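# Close the microwave door until it latches

## Task

Swing the microwave door shut so that its latch catches, and finish with no part of either arm (wrist camera cables included) in contact with the door.

## Robot and tools

ROBOT. Two arms, left_arm and right_arm, each ending in a two-finger parallel gripper with a wrist camera. In the scene frame the left base sits near (-0.023, +0.320, +0.034) m and the right near (-0.030, -0.348, +0.015) m, both facing roughly along +x. A camera stand is behind them. Arm names do not match image sides.

FRAMES. Scene frame: origin at table-top height halfway between the nominal bases, +x out over the table, +y toward left_arm, +z up. Fixed cameras and the table use it. Everything about a hand (positions, quaternions, targets, velocities, wrist-camera poses) is given in that arm's own base frame. On the gripper, fingers point along its +z and close along its y; end_effector_position is the spot between the pads, just under 1 cm short of the tips. Printed hand poses can be a few cm off, more when stretched out.

ROW FORMAT (used by execute_actions and move). Always 16 numbers: left x, y, z (metres), qw, qx, qy, qz (w first), opening; then the same eight for right. These are absolute targets in each arm's base frame, not offsets. Opening runs from -1 (shut, 0 mm) to +1 (wide, about 87 mm); 0 gives about 43 mm. Both arms must appear in every row; to hold one arm still, repeat the exact pose from the last result taken before it stopped, plus its wanted opening. Writing 0 for an opening is a real command to half-close.

execute_actions(actions, cameras). actions is a list of up to 15 actions; each action is a list of up to 15 rows, one row per 1/30 s step, and a short action keeps its last row to fill 15 steps (0.5 s). Any target more than 0.6 m from that gripper's current spot along any of its own axes gets the action rejected for both arms; a malformed action or a failing first action voids the whole call. An empty list just reports state and images. To keep a hand's orientation, send the same quaternion each row rather than copying a drifted reading.

move(target, speed, blend, opening_speed, blocking, cameras). target is one row or a list of up to 15 rows, each an absolute pose, with no 0.6 m limit; all paths are straight lines, finish together, and are capped at 10 s. speed: m/s per arm path, 0.002 to 2.9, default 0.25 (turning up to double that in rad/s); one value or one per target. blend: corner rounding radius in metres per target, default 0. opening_speed: opening change per second on the -1..+1 scale, at least 0.2. blocking=false returns after about 0.5 s while motion continues; a new move takes over from the current point. Paths ignore obstacles and the other arm, and grippers can overshoot or lag, worse when fast or stretched. Avoid routing a hand close to its own base. The result adds a move: line: done (rest within 10 mm and 2 degrees), off_target, moving, held, fault, plus limits=paced (pose clipped) or limits=held (steps withheld). Done says nothing about contact.

wait(seconds 0 to 10) lets time pass with commands held. stop brakes a running move. zoom_image(camera, region [x0, y0, x1, y1] in pixels, at most 504 by 504) enlarges part of the newest image. read_manual gives licence texts only. finished_scene(scene) ends scene 1 or 2 for good; call it only once the door stays latched and the hands are clear.

CAMERAS: cam_head_left, cam_head_right, cam_high, cam_low, cam_left_wrist, cam_right_wrist, each 672x504. The cameras argument picks some; omitted, null or ["all"] means all, [] means none, and an unknown name voids the call.

CONTROL BEHAVIOUR. Each step the commanded orientation is limited to 40 degrees from the measured one, and position is favoured over orientation, so one action may fall short; the Hand target line shows what the arm is really heading to, and Tool commands shows present gripper commands. Friction and gravity leave the hand low, short or tilted; small moves may not happen or go sideways. Check pose after each move and correct tilt.

RESULT LINES. End-effector position and quaternion per arm, Hand target, Joint positions (last number per arm is the gripper, 0 shut to 1 open), Joint velocities ("within noise" means at rest), Joint torques (include arm weight; joints 1 to 3 wrap at ±28 N m), grip_measured on the command scale, a Scene clock, and for execute_actions some per-step positions. MOTOR HOT appears at 75 °C; at 90 °C an OVER-TEMPERATURE FAULT folds that arm away for the rest of the scene. Avoid holding a stretched arm or pressing toward an unreachable pose.

WHAT TO AVOID. Close the door with a moderate push, not a fast slam: harder, faster contact and targets far past the contact point raise force. Do not let the arms or grippers bump each other; the clearance check cannot protect gripper-to-gripper contact. A camera cable resting on the door counts as touching it. Do not knock anything off the work area or drive hard into fixed objects. Loose things may be nudged by outside pushes now and then. After the latch catches, pull the hand back so nothing touches the door, and confirm before finishing.

Each tool is called after "Emit:" by a JSON object that holds its "method" and its "body".

## Session

Emit:
{"method": "execute_actions", "body": {"actions": []}}

Scene clock: 0.00 s.
left_arm: end_effector_position=(+0.3752, -0.1097, +0.2328) grip_measured=+1.000 end_effector_quat_wxyz=(+0.508, -0.078, +0.849, -0.122) | right_arm: end_effector_position=(+0.3506, +0.0858, +0.3046) grip_measured=+0.981 end_effector_quat_wxyz=(+0.559, -0.163, +0.813, +0.017)
Joint positions: left_arm=[-0.309 1.242 1.074 -0.309 -0.147 -0.403 1] | right_arm=[0.28 1.131 1.23 -0.484 0.047 -0.148 0.991]
Joint velocities: within noise
Joint torques (N m): no reading
Motor temperatures (°C): left_arm=[23 25 30 28 23 23 23] | right_arm=[27 28 27 26 23 22 23]
Heat: left arm: 30 °C; right arm: 28 °C.
Hand target: left_arm +0.3755, -0.1097, +0.2377; +0.512, -0.078, +0.846, -0.124 | right_arm +0.3515, +0.0861, +0.3146; +0.571, -0.161, +0.805, +0.019
Tool commands: left_gripper/opening=+1.0 right_gripper/opening=+1.0

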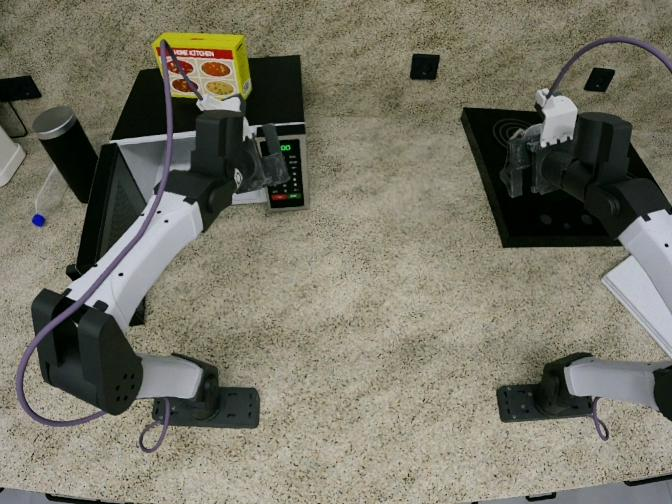

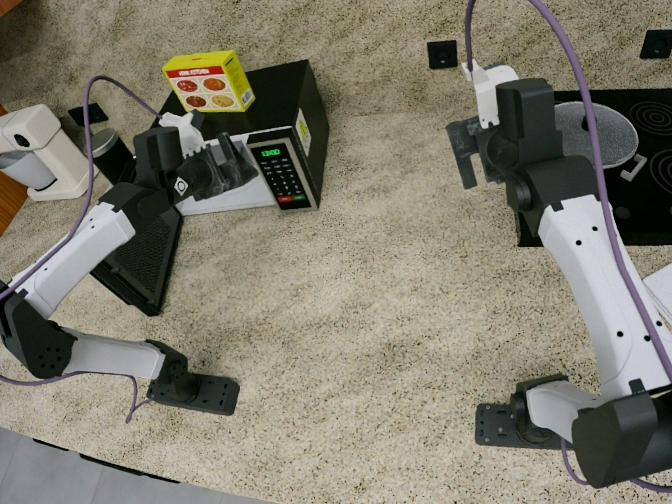

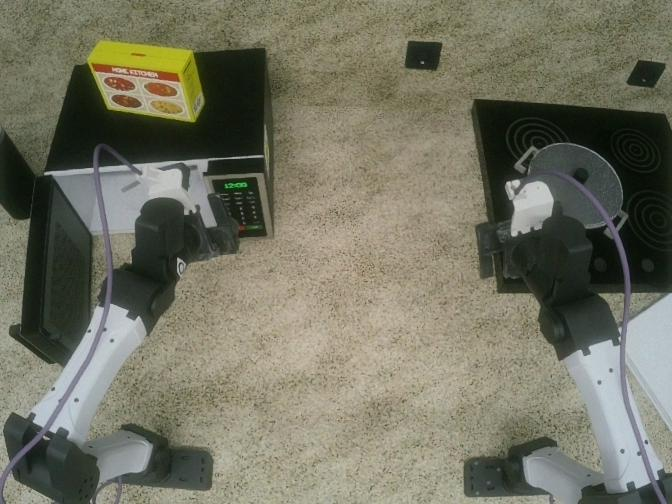

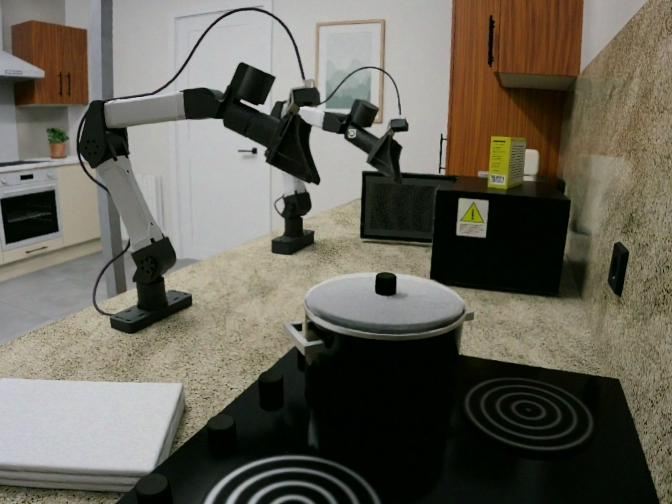

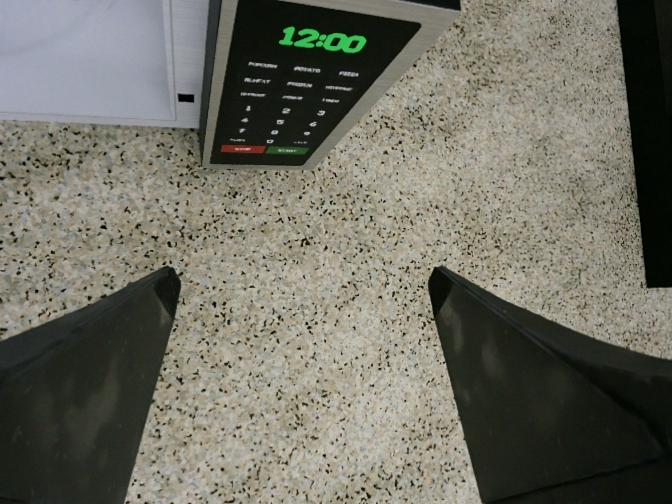

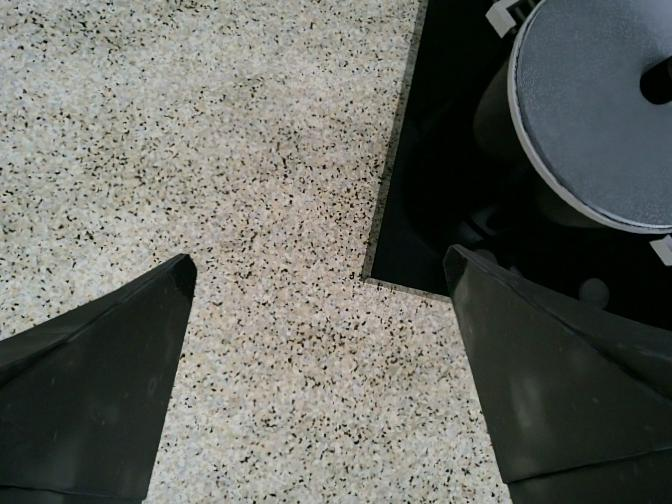

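Emit:
{"method": "zoom_image", "body": {"camera": "cam_high", "region": [0, 120, 280, 400]}}

Emit:
{"method": "zoom_image", "body": {"camera": "cam_head_left", "region": [0, 80, 300, 380]}}

Scaled by 1.800.

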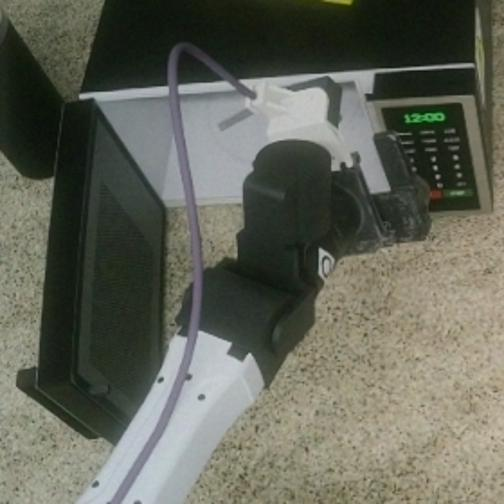

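Scaled by 1.680.

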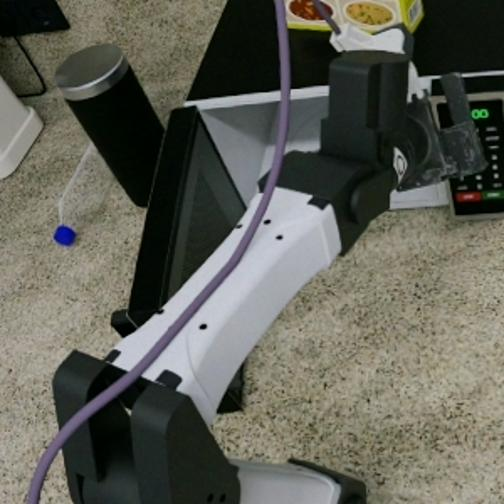

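Emit:
{"method": "move", "body": {"target": [[0.32,-0.05,0.42,0.383,0,0.924,0,-1,0.3506,0.0858,0.3046,0.559,-0.163,0.813,0.017,1],[0.24,0.24,0.42,0.259,0,0.966,0,-1,0.3506,0.0858,0.3046,0.559,-0.163,0.813,0.017,1]], "blend": [0.05,0], "speed": 0.3}}

Scene clock: 33.30 s.
left_arm: end_effector_position=(+0.2420, +0.2434, +0.4145) grip_measured=-0.990 end_effector_quat_wxyz=(+0.427, -0.031, +0.891, +0.152) | right_arm: end_effector_position=(+0.3501, +0.0857, +0.3037) grip_measured=+0.981 end_effector_quat_wxyz=(+0.557, -0.163, +0.814, +0.017)
Joint positions: left_arm=[0.943 1.726 2.58 -1.567 0.449 0.666 0.005] | right_arm=[0.28 1.131 1.23 -0.488 0.047 -0.148 0.991]
Joint velocities: within noise
Joint torques (N m): left_arm=[0.58 -6.05 6.41 1.59 0.29 0.23] | right_arm=[0.25 -3.15 6.63 2.1 0 0]
Motor temperatures (°C): left_arm=[23 26 33 32 23 23 23] | right_arm=[27 29 31 33 23 22 23]
Heat: left arm: 33 °C; right arm: 33 °C.
Hand target: left_arm +0.2401, +0.2398, +0.4192; +0.431, -0.024, +0.888, +0.155 | right_arm +0.3506, +0.0858, +0.3046; +0.559, -0.163, +0.813, +0.017
Off the commanded pose: left_arm 0.007 m, 28 deg | right_arm 0.001 m, 0 deg.
joint sent to its limit (left arm) — joint 4 (wrist pitch), lower limit. The joint targets are off in orientation, not in position.
move: off_target (left_arm)

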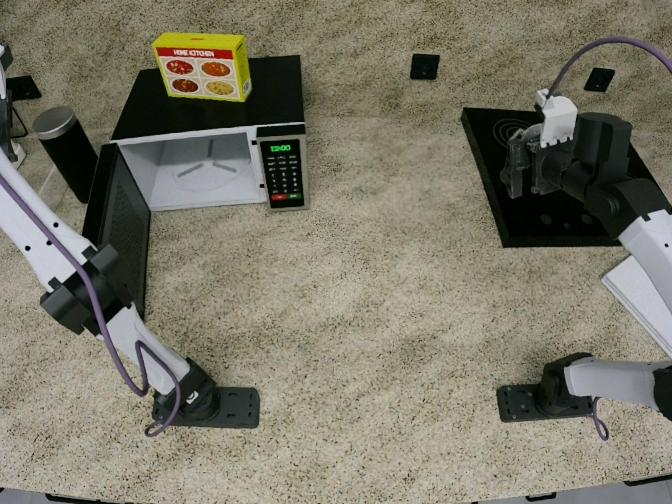

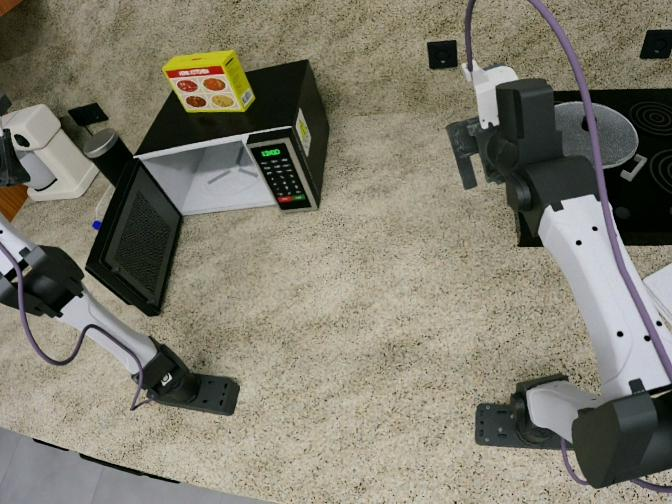

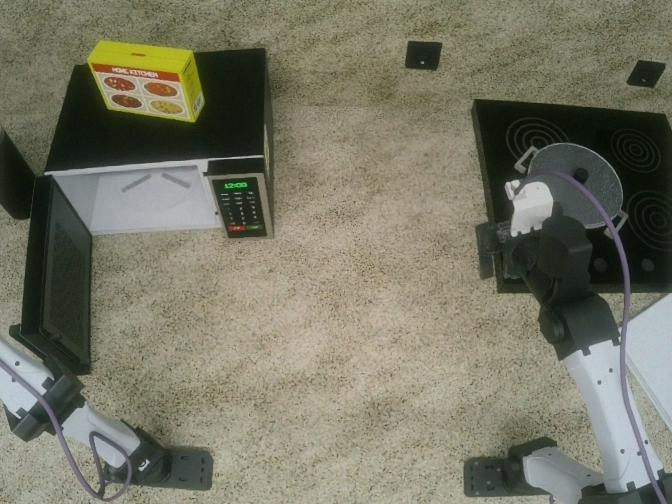

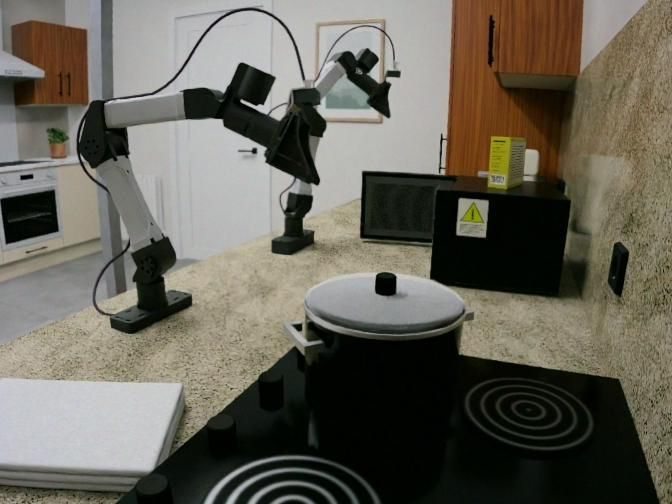

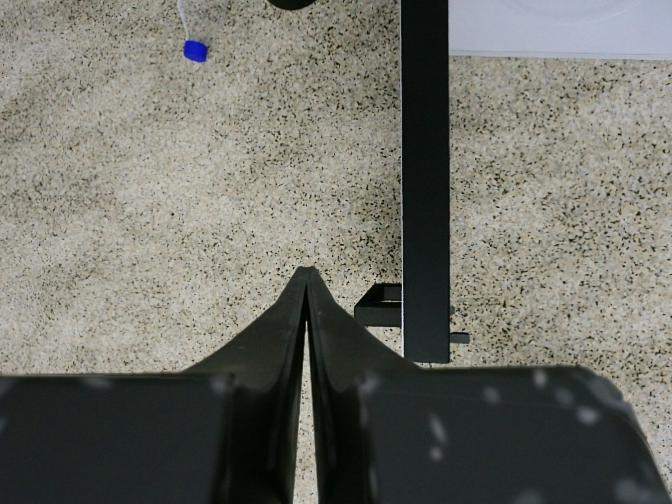

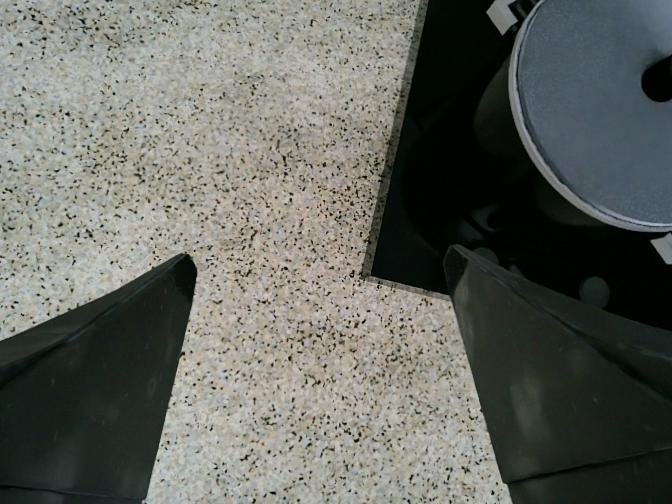

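Emit:
{"method": "move", "body": {"target": [0.24,0.245,0.17,0.259,0,0.966,0,-1,0.3506,0.0858,0.3046,0.559,-0.163,0.813,0.017,1], "speed": 0.25}}

Scene clock: 42.97 s.
left_arm: end_effector_position=(+0.2375, +0.2443, +0.1718) grip_measured=-0.990 end_effector_quat_wxyz=(+0.259, -0.010, +0.966, -0.005) | right_arm: end_effector_position=(+0.3500, +0.0857, +0.3036) grip_measured=+0.981 end_effector_quat_wxyz=(+0.557, -0.163, +0.814, +0.017)
Joint positions: left_arm=[0.924 1.628 1.537 -1.15 0.414 0.833 0.005] | right_arm=[0.28 1.131 1.23 -0.489 0.047 -0.148 0.991]
Joint velocities: within noise
Joint torques (N m): left_arm=[-0.39 -7.57 6.87 1.17 0.21 0.22] | right_arm=[0.09 -2.78 6.63 2.12 0 -0.03]
Motor temperatures (°C): left_arm=[23 26 34 31 23 22 23] | right_arm=[27 29 31 33 23 22 23]
Heat: left arm: 34 °C; right arm: 33 °C.
Hand target: left_arm +0.2399, +0.2449, +0.1699; +0.259, +0.000, +0.966, +0.000 | right_arm +0.3506, +0.0858, +0.3046; +0.559, -0.163, +0.813, +0.017
Off the commanded pose: left_arm 0.003 m, 1 deg | right_arm 0.001 m, 0 deg.
move: done

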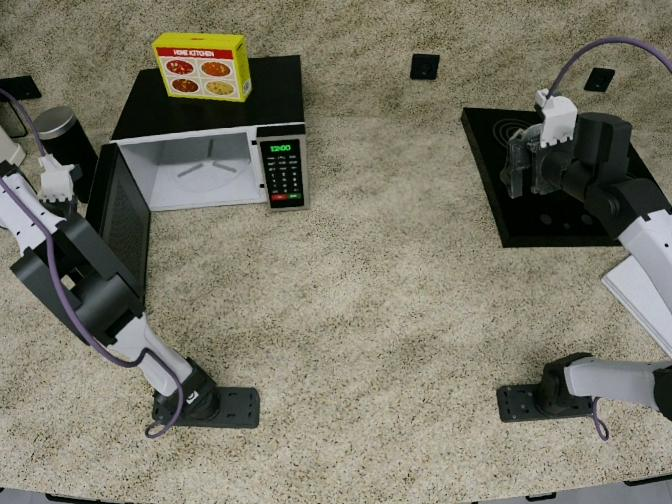

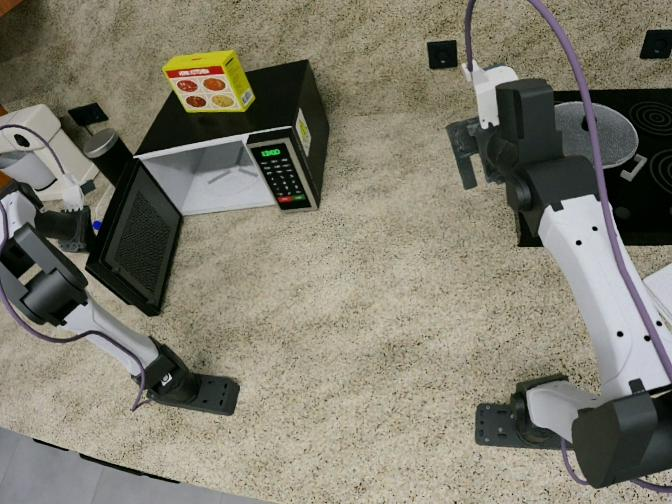

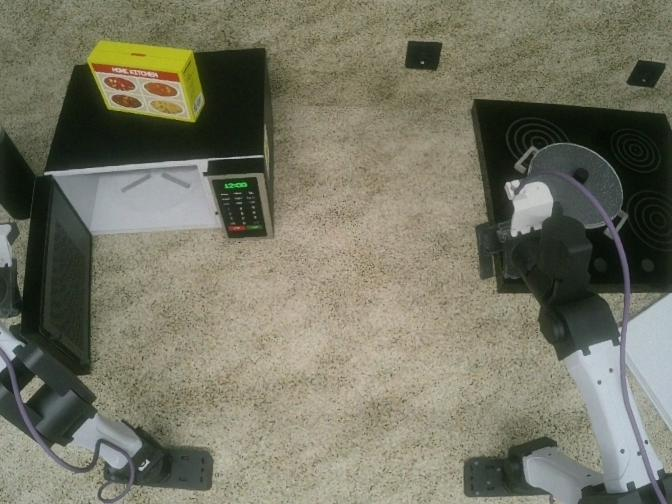

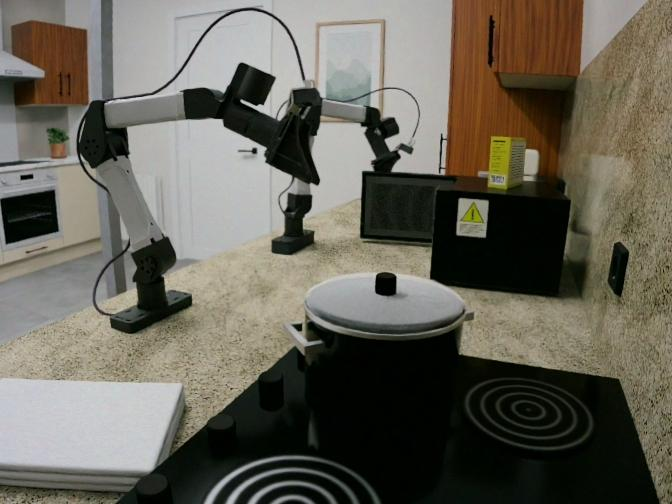

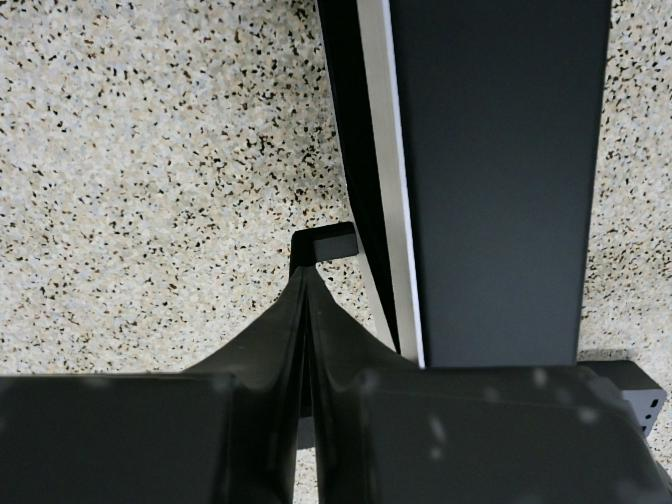

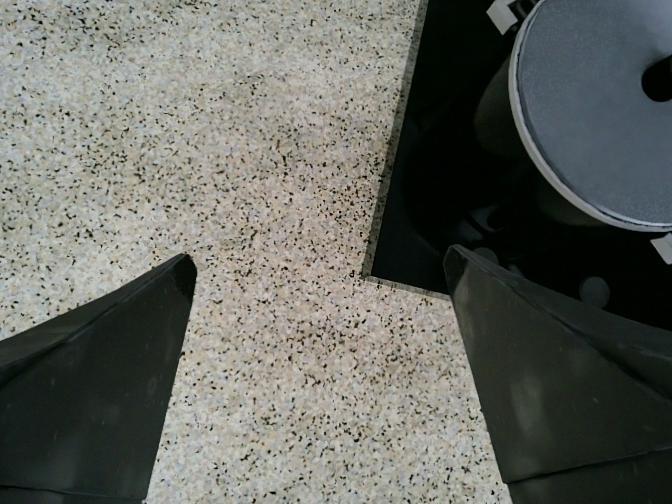

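Emit:
{"method": "move", "body": {"target": [[0.245,0.16,0.16,0.259,0,0.966,0,-1,0.3506,0.0858,0.3046,0.559,-0.163,0.813,0.017,1],[0.231,0.06,0.15,0.259,0,0.966,0,-1,0.3506,0.0858,0.3046,0.559,-0.163,0.813,0.017,1]], "speed": 0.12, "blend": [0.03,0]}}

Scene clock: 50.17 s.
left_arm: end_effector_position=(+0.2364, +0.0645, +0.1527) grip_measured=-0.990 end_effector_quat_wxyz=(+0.264, +0.002, +0.964, +0.004) | right_arm: end_effector_position=(+0.3500, +0.0857, +0.3036) grip_measured=+0.981 end_effector_quat_wxyz=(+0.557, -0.163, +0.814, +0.017)
Joint positions: left_arm=[0.332 1.13 1.037 -0.965 0.16 0.293 0.005] | right_arm=[0.28 1.131 1.23 -0.489 0.047 -0.148 0.991]
Joint velocities: within noise
Joint torques (N m): left_arm=[-0.39 -4.55 6.74 1.24 0.11 0] | right_arm=[0.09 -2.86 6.39 2.09 0.03 -0.03]
Motor temperatures (°C): left_arm=[23 27 34 31 23 22 23] | right_arm=[27 29 31 33 23 22 23]
Heat: left arm: 34 °C; right arm: 33 °C.
Hand target: left_arm +0.2311, +0.0602, +0.1499; +0.259, +0.000, +0.966, +0.000 | right_arm +0.3506, +0.0858, +0.3046; +0.559, -0.163, +0.813, +0.017
Off the commanded pose: left_arm 0.007 m, 1 deg | right_arm 0.001 m, 0 deg.
move: done

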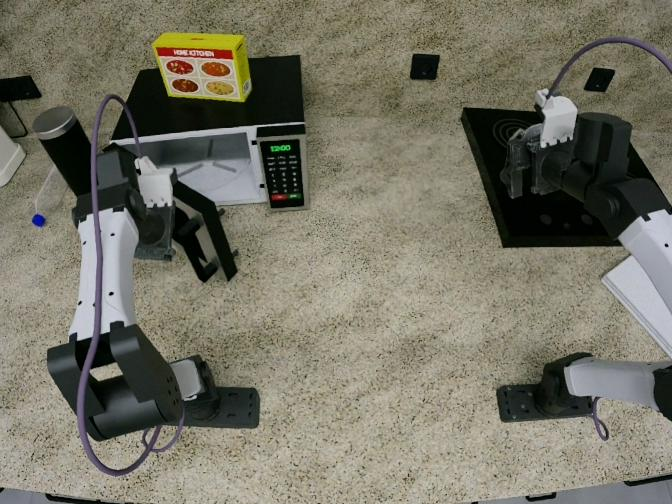

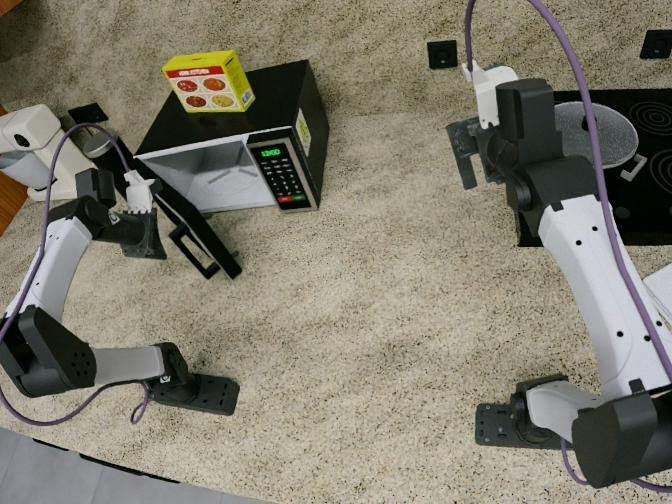

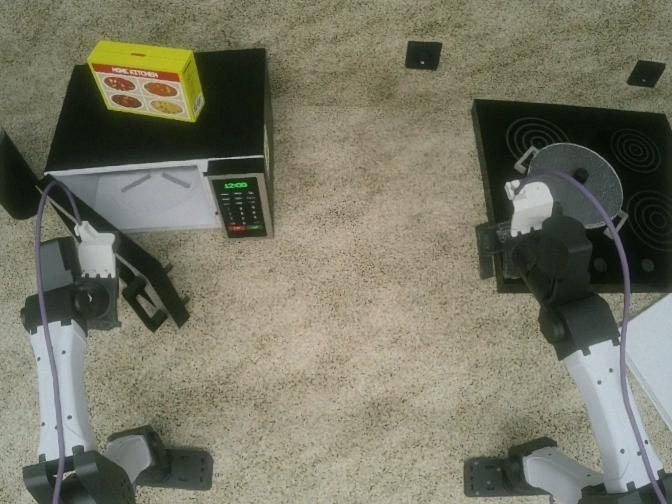

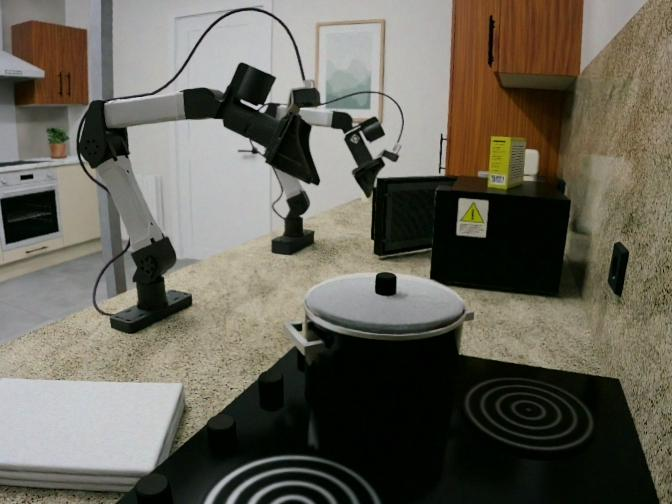

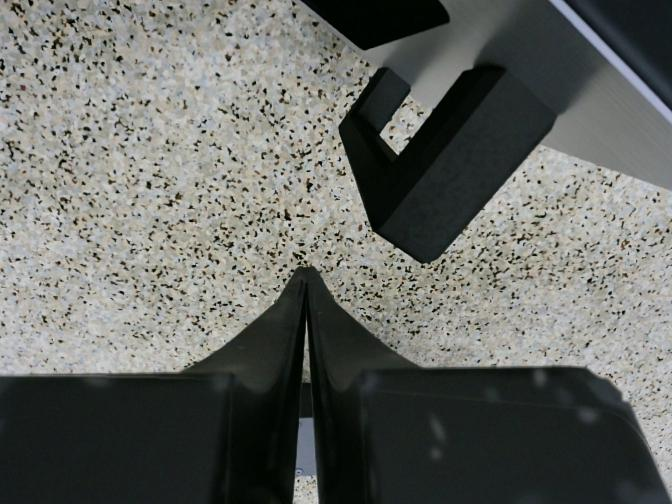

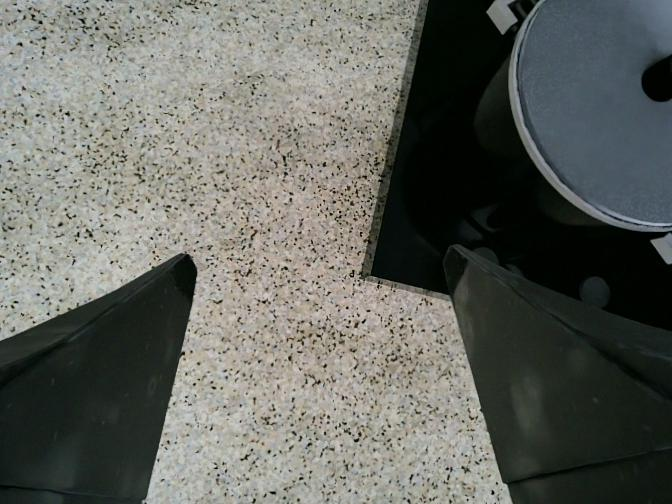

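Emit:
{"method": "move", "body": {"target": [[0.26,0.0,0.14,0.32,0,0.947,0,-1,0.3506,0.0858,0.3046,0.559,-0.163,0.813,0.017,1],[0.33,-0.06,0.13,0.383,0,0.924,0,-1,0.3506,0.0858,0.3046,0.559,-0.163,0.813,0.017,1]], "speed": 0.12, "blend": [0.03,0]}}

Scene clock: 58.10 s.
left_arm: end_effector_position=(+0.3264, -0.0581, +0.1294) grip_measured=-0.990 end_effector_quat_wxyz=(+0.377, +0.004, +0.926, +0.000) | right_arm: end_effector_position=(+0.3500, +0.0857, +0.3036) grip_measured=+0.981 end_effector_quat_wxyz=(+0.557, -0.163, +0.814, +0.017)
Joint positions: left_arm=[-0.242 1.258 0.911 -0.464 -0.165 -0.168 0.005] | right_arm=[0.28 1.131 1.23 -0.489 0.047 -0.148 0.991]
Joint velocities: within noise
Joint torques (N m): left_arm=[-0.32 -4.3 8.58 1.83 -0.1 -0.03] | right_arm=[0.18 -2.91 6.48 2.06 -0.04 0]
Motor temperatures (°C): left_arm=[23 27 34 31 23 22 23] | right_arm=[27 28 31 34 23 21 23]
Heat: left arm: 34 °C; right arm: 34 °C.
Hand target: left_arm +0.3298, -0.0600, +0.1300; +0.383, +0.000, +0.924, +0.000 | right_arm +0.3506, +0.0858, +0.3045; +0.559, -0.163, +0.813, +0.017
Off the commanded pose: left_arm 0.004 m, 1 deg | right_arm 0.001 m, 0 deg.
move: done

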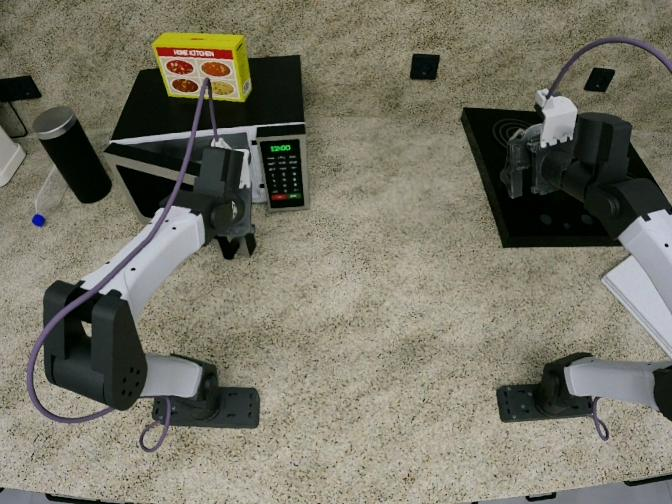

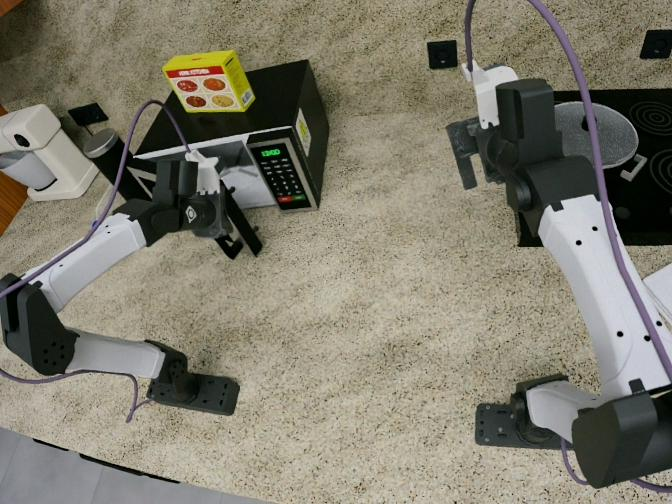

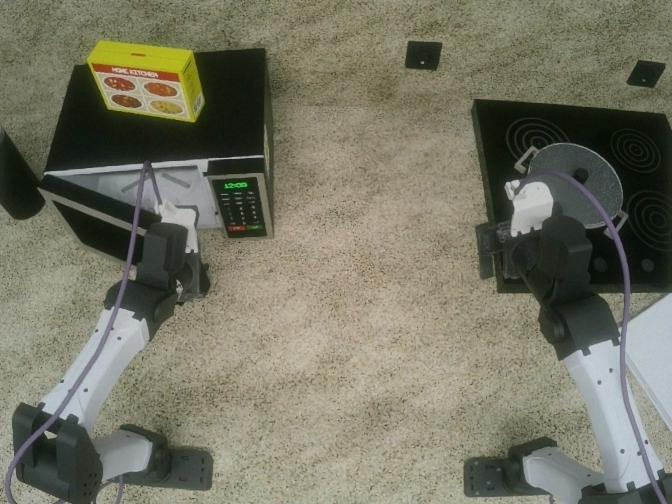

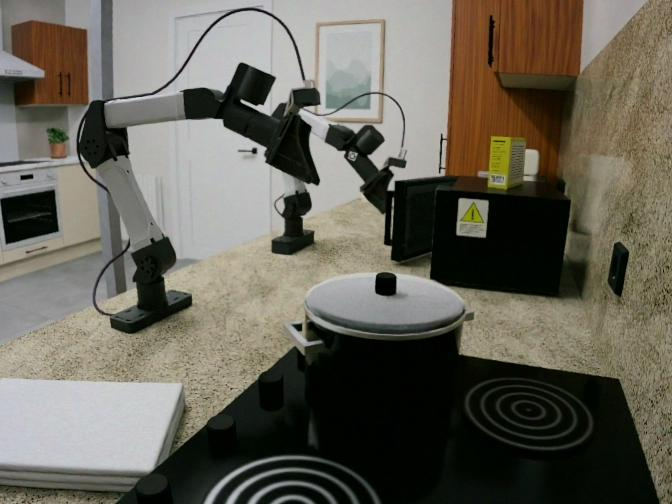

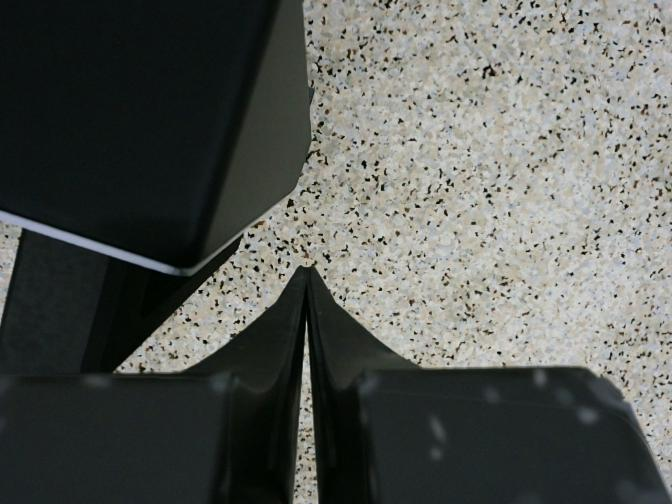

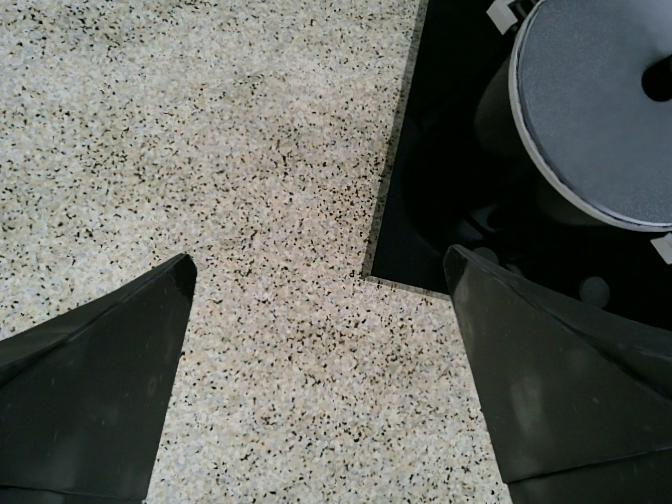

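Emit:
{"method": "zoom_image", "body": {"camera": "cam_left_wrist", "region": [0, 0, 504, 504]}}

Emit:
{"method": "zoom_image", "body": {"camera": "cam_head_right", "region": [120, 120, 330, 290]}}

Emit:
{"method": "zoom_image", "body": {"camera": "cam_low", "region": [330, 100, 530, 300]}}

Scaled by 1.000.

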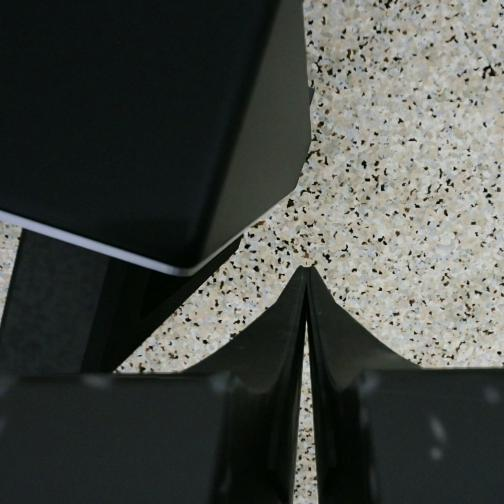

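Scaled by 2.400.

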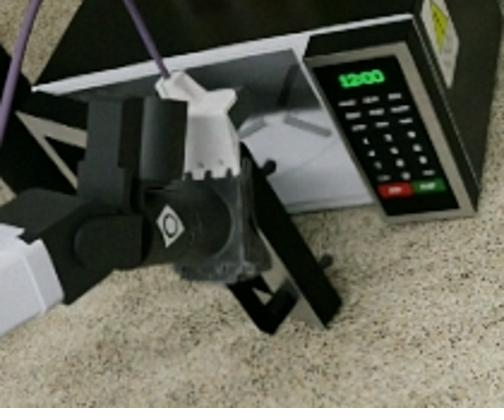

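Scaled by 2.520.

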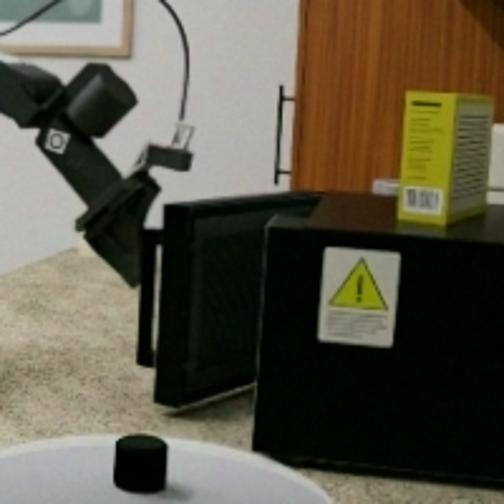

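Emit:
{"method": "move", "body": {"target": [[0.285,-0.055,0.12,0.383,0,0.924,0,-1,0.3506,0.0858,0.3046,0.559,-0.163,0.813,0.017,1],[0.28,-0.01,0.11,0.42,0,0.907,0,-1,0.3506,0.0858,0.3046,0.559,-0.163,0.813,0.017,1],[0.35,-0.025,0.11,0.42,0,0.907,0,-1,0.3506,0.0858,0.3046,0.559,-0.163,0.813,0.017,1]], "speed": 0.13, "blend": [0.01,0.01,0]}}

Scene clock: 71.33 s.
left_arm: end_effector_position=(+0.3376, -0.0218, +0.0974) grip_measured=-0.990 end_effector_quat_wxyz=(+0.401, -0.003, +0.916, +0.003) | right_arm: end_effector_position=(+0.3500, +0.0857, +0.3036) grip_measured=+0.981 end_effector_quat_wxyz=(+0.557, -0.163, +0.814, +0.017)
Joint positions: left_arm=[-0.096 1.266 0.753 -0.234 -0.078 -0.068 0.005] | right_arm=[0.28 1.131 1.23 -0.489 0.047 -0.148 0.991]
Joint velocities: within noise
Joint torques (N m): left_arm=[-0.2 -4.11 11.51 1.94 0.01 0.12] | right_arm=[0.06 -3.11 6.54 2.08 -0.01 -0.02]
Motor temperatures (°C): left_arm=[23 27 34 32 23 22 23] | right_arm=[27 28 31 34 23 21 23]
Heat: left arm: 34 °C; right arm: 34 °C.
Hand target: left_arm +0.3492, -0.0250, +0.1102; +0.420, +0.000, +0.907, +0.000 | right_arm +0.3506, +0.0858, +0.3046; +0.559, -0.163, +0.813, +0.017
Off the commanded pose: left_arm 0.018 m, 2 deg | right_arm 0.001 m, 0 deg.
move: off_target (left_arm)

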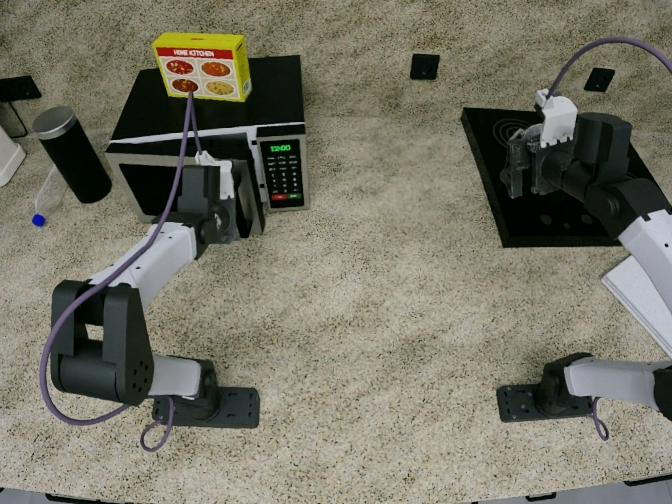

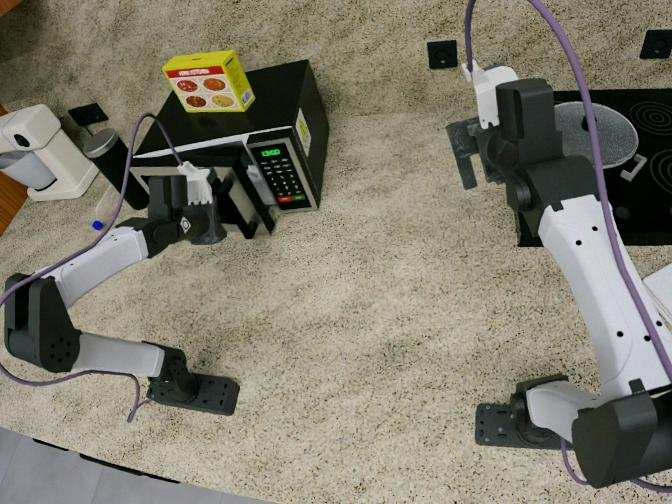

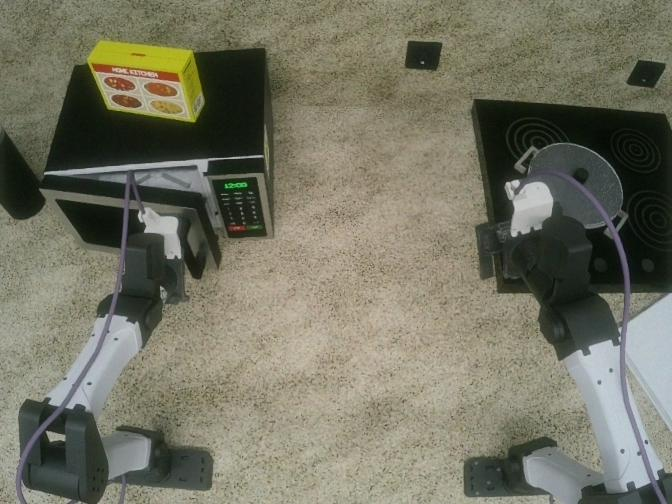

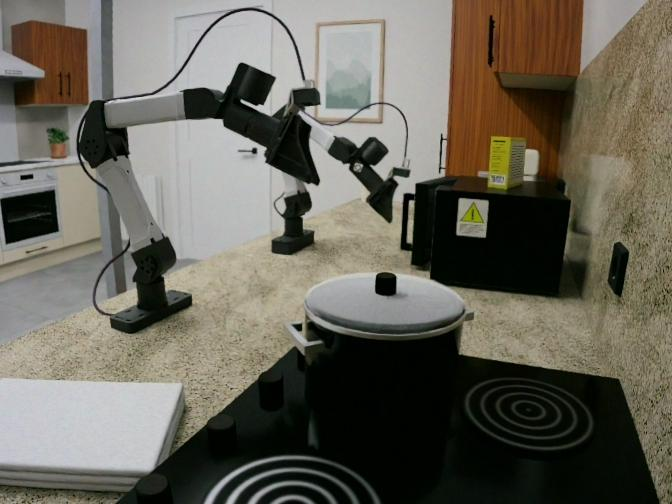

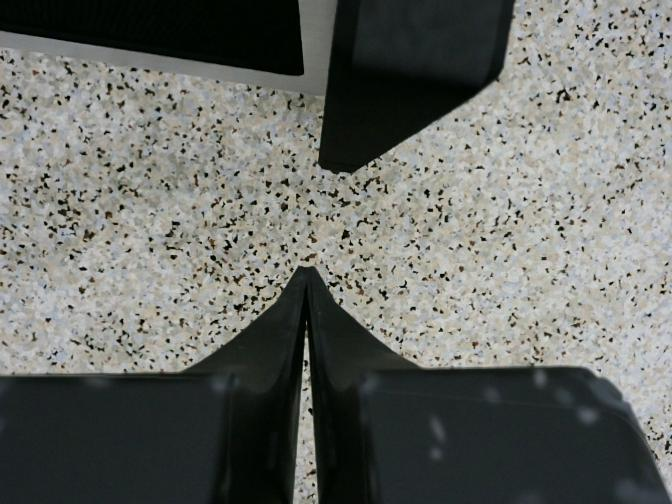

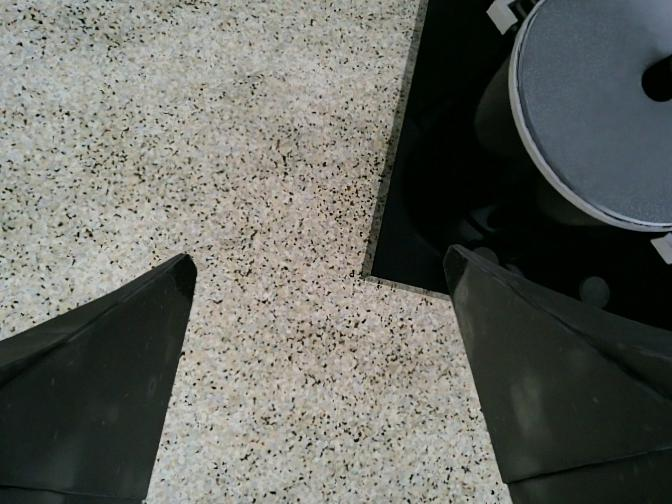

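Emit:
{"method": "move", "body": {"target": [[0.29,-0.015,0.12,0.643,0,0.766,0,-1,0.3506,0.0858,0.3046,0.559,-0.163,0.813,0.017,1],[0.37,-0.02,0.12,0.643,0,0.766,0,-1,0.3506,0.0858,0.3046,0.559,-0.163,0.813,0.017,1]], "speed": [0.3,0.12]}}

Scene clock: 79.07 s.
left_arm: end_effector_position=(+0.3598, -0.0222, +0.1057) grip_measured=-0.990 end_effector_quat_wxyz=(+0.627, -0.001, +0.779, -0.002) | right_arm: end_effector_position=(+0.3500, +0.0857, +0.3036) grip_measured=+0.981 end_effector_quat_wxyz=(+0.557, -0.163, +0.814, +0.017)
Joint positions: left_arm=[-0.11 1.239 0.293 0.73 -0.105 -0.027 0.005] | right_arm=[0.28 1.131 1.23 -0.489 0.047 -0.148 0.991]
Joint velocities: within noise
Joint torques (N m): left_arm=[1.44 -3.19 10.37 2.22 0.09 0.2] | right_arm=[0.13 -3 6.5 2.11 -0.01 -0.01]
Motor temperatures (°C): left_arm=[23 26 36 33 23 22 23] | right_arm=[27 28 32 35 23 21 23]
Heat: left arm: 36 °C; right arm: 35 °C.
Hand target: left_arm +0.3691, -0.0199, +0.1203; +0.643, +0.000, +0.766, +0.000 | right_arm +0.3506, +0.0858, +0.3046; +0.559, -0.163, +0.813, +0.017
Off the commanded pose: left_arm 0.018 m, 2 deg | right_arm 0.001 m, 0 deg.
move: off_target (left_arm)

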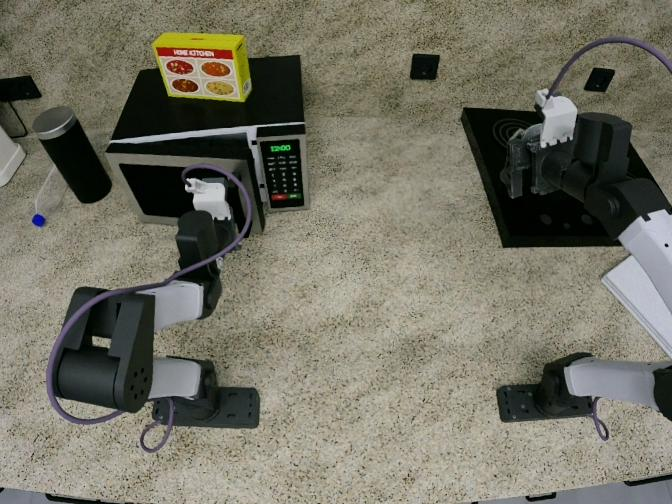

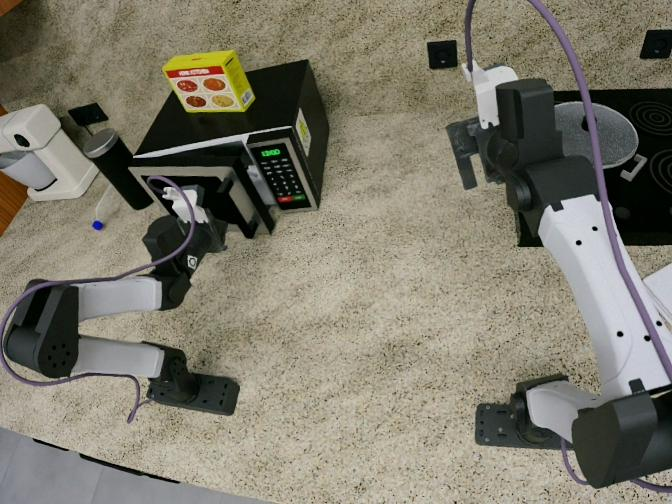

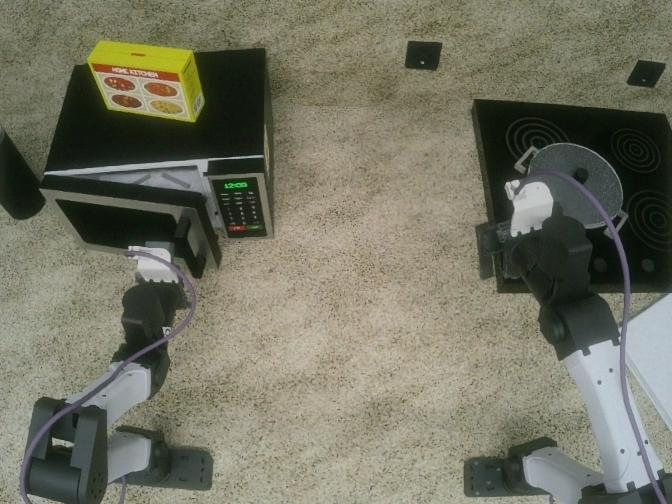

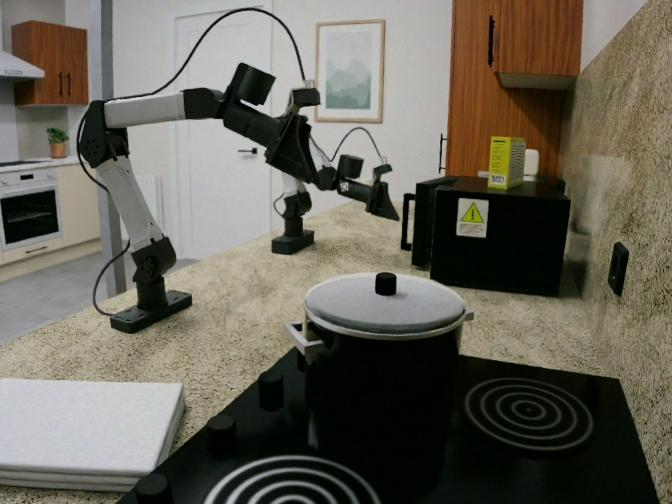

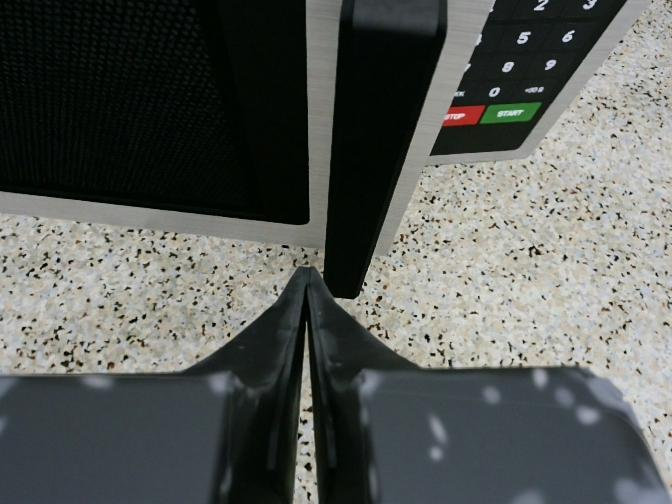

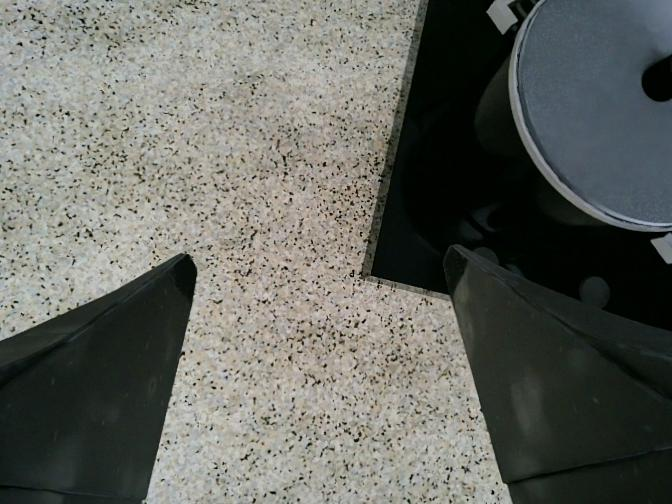

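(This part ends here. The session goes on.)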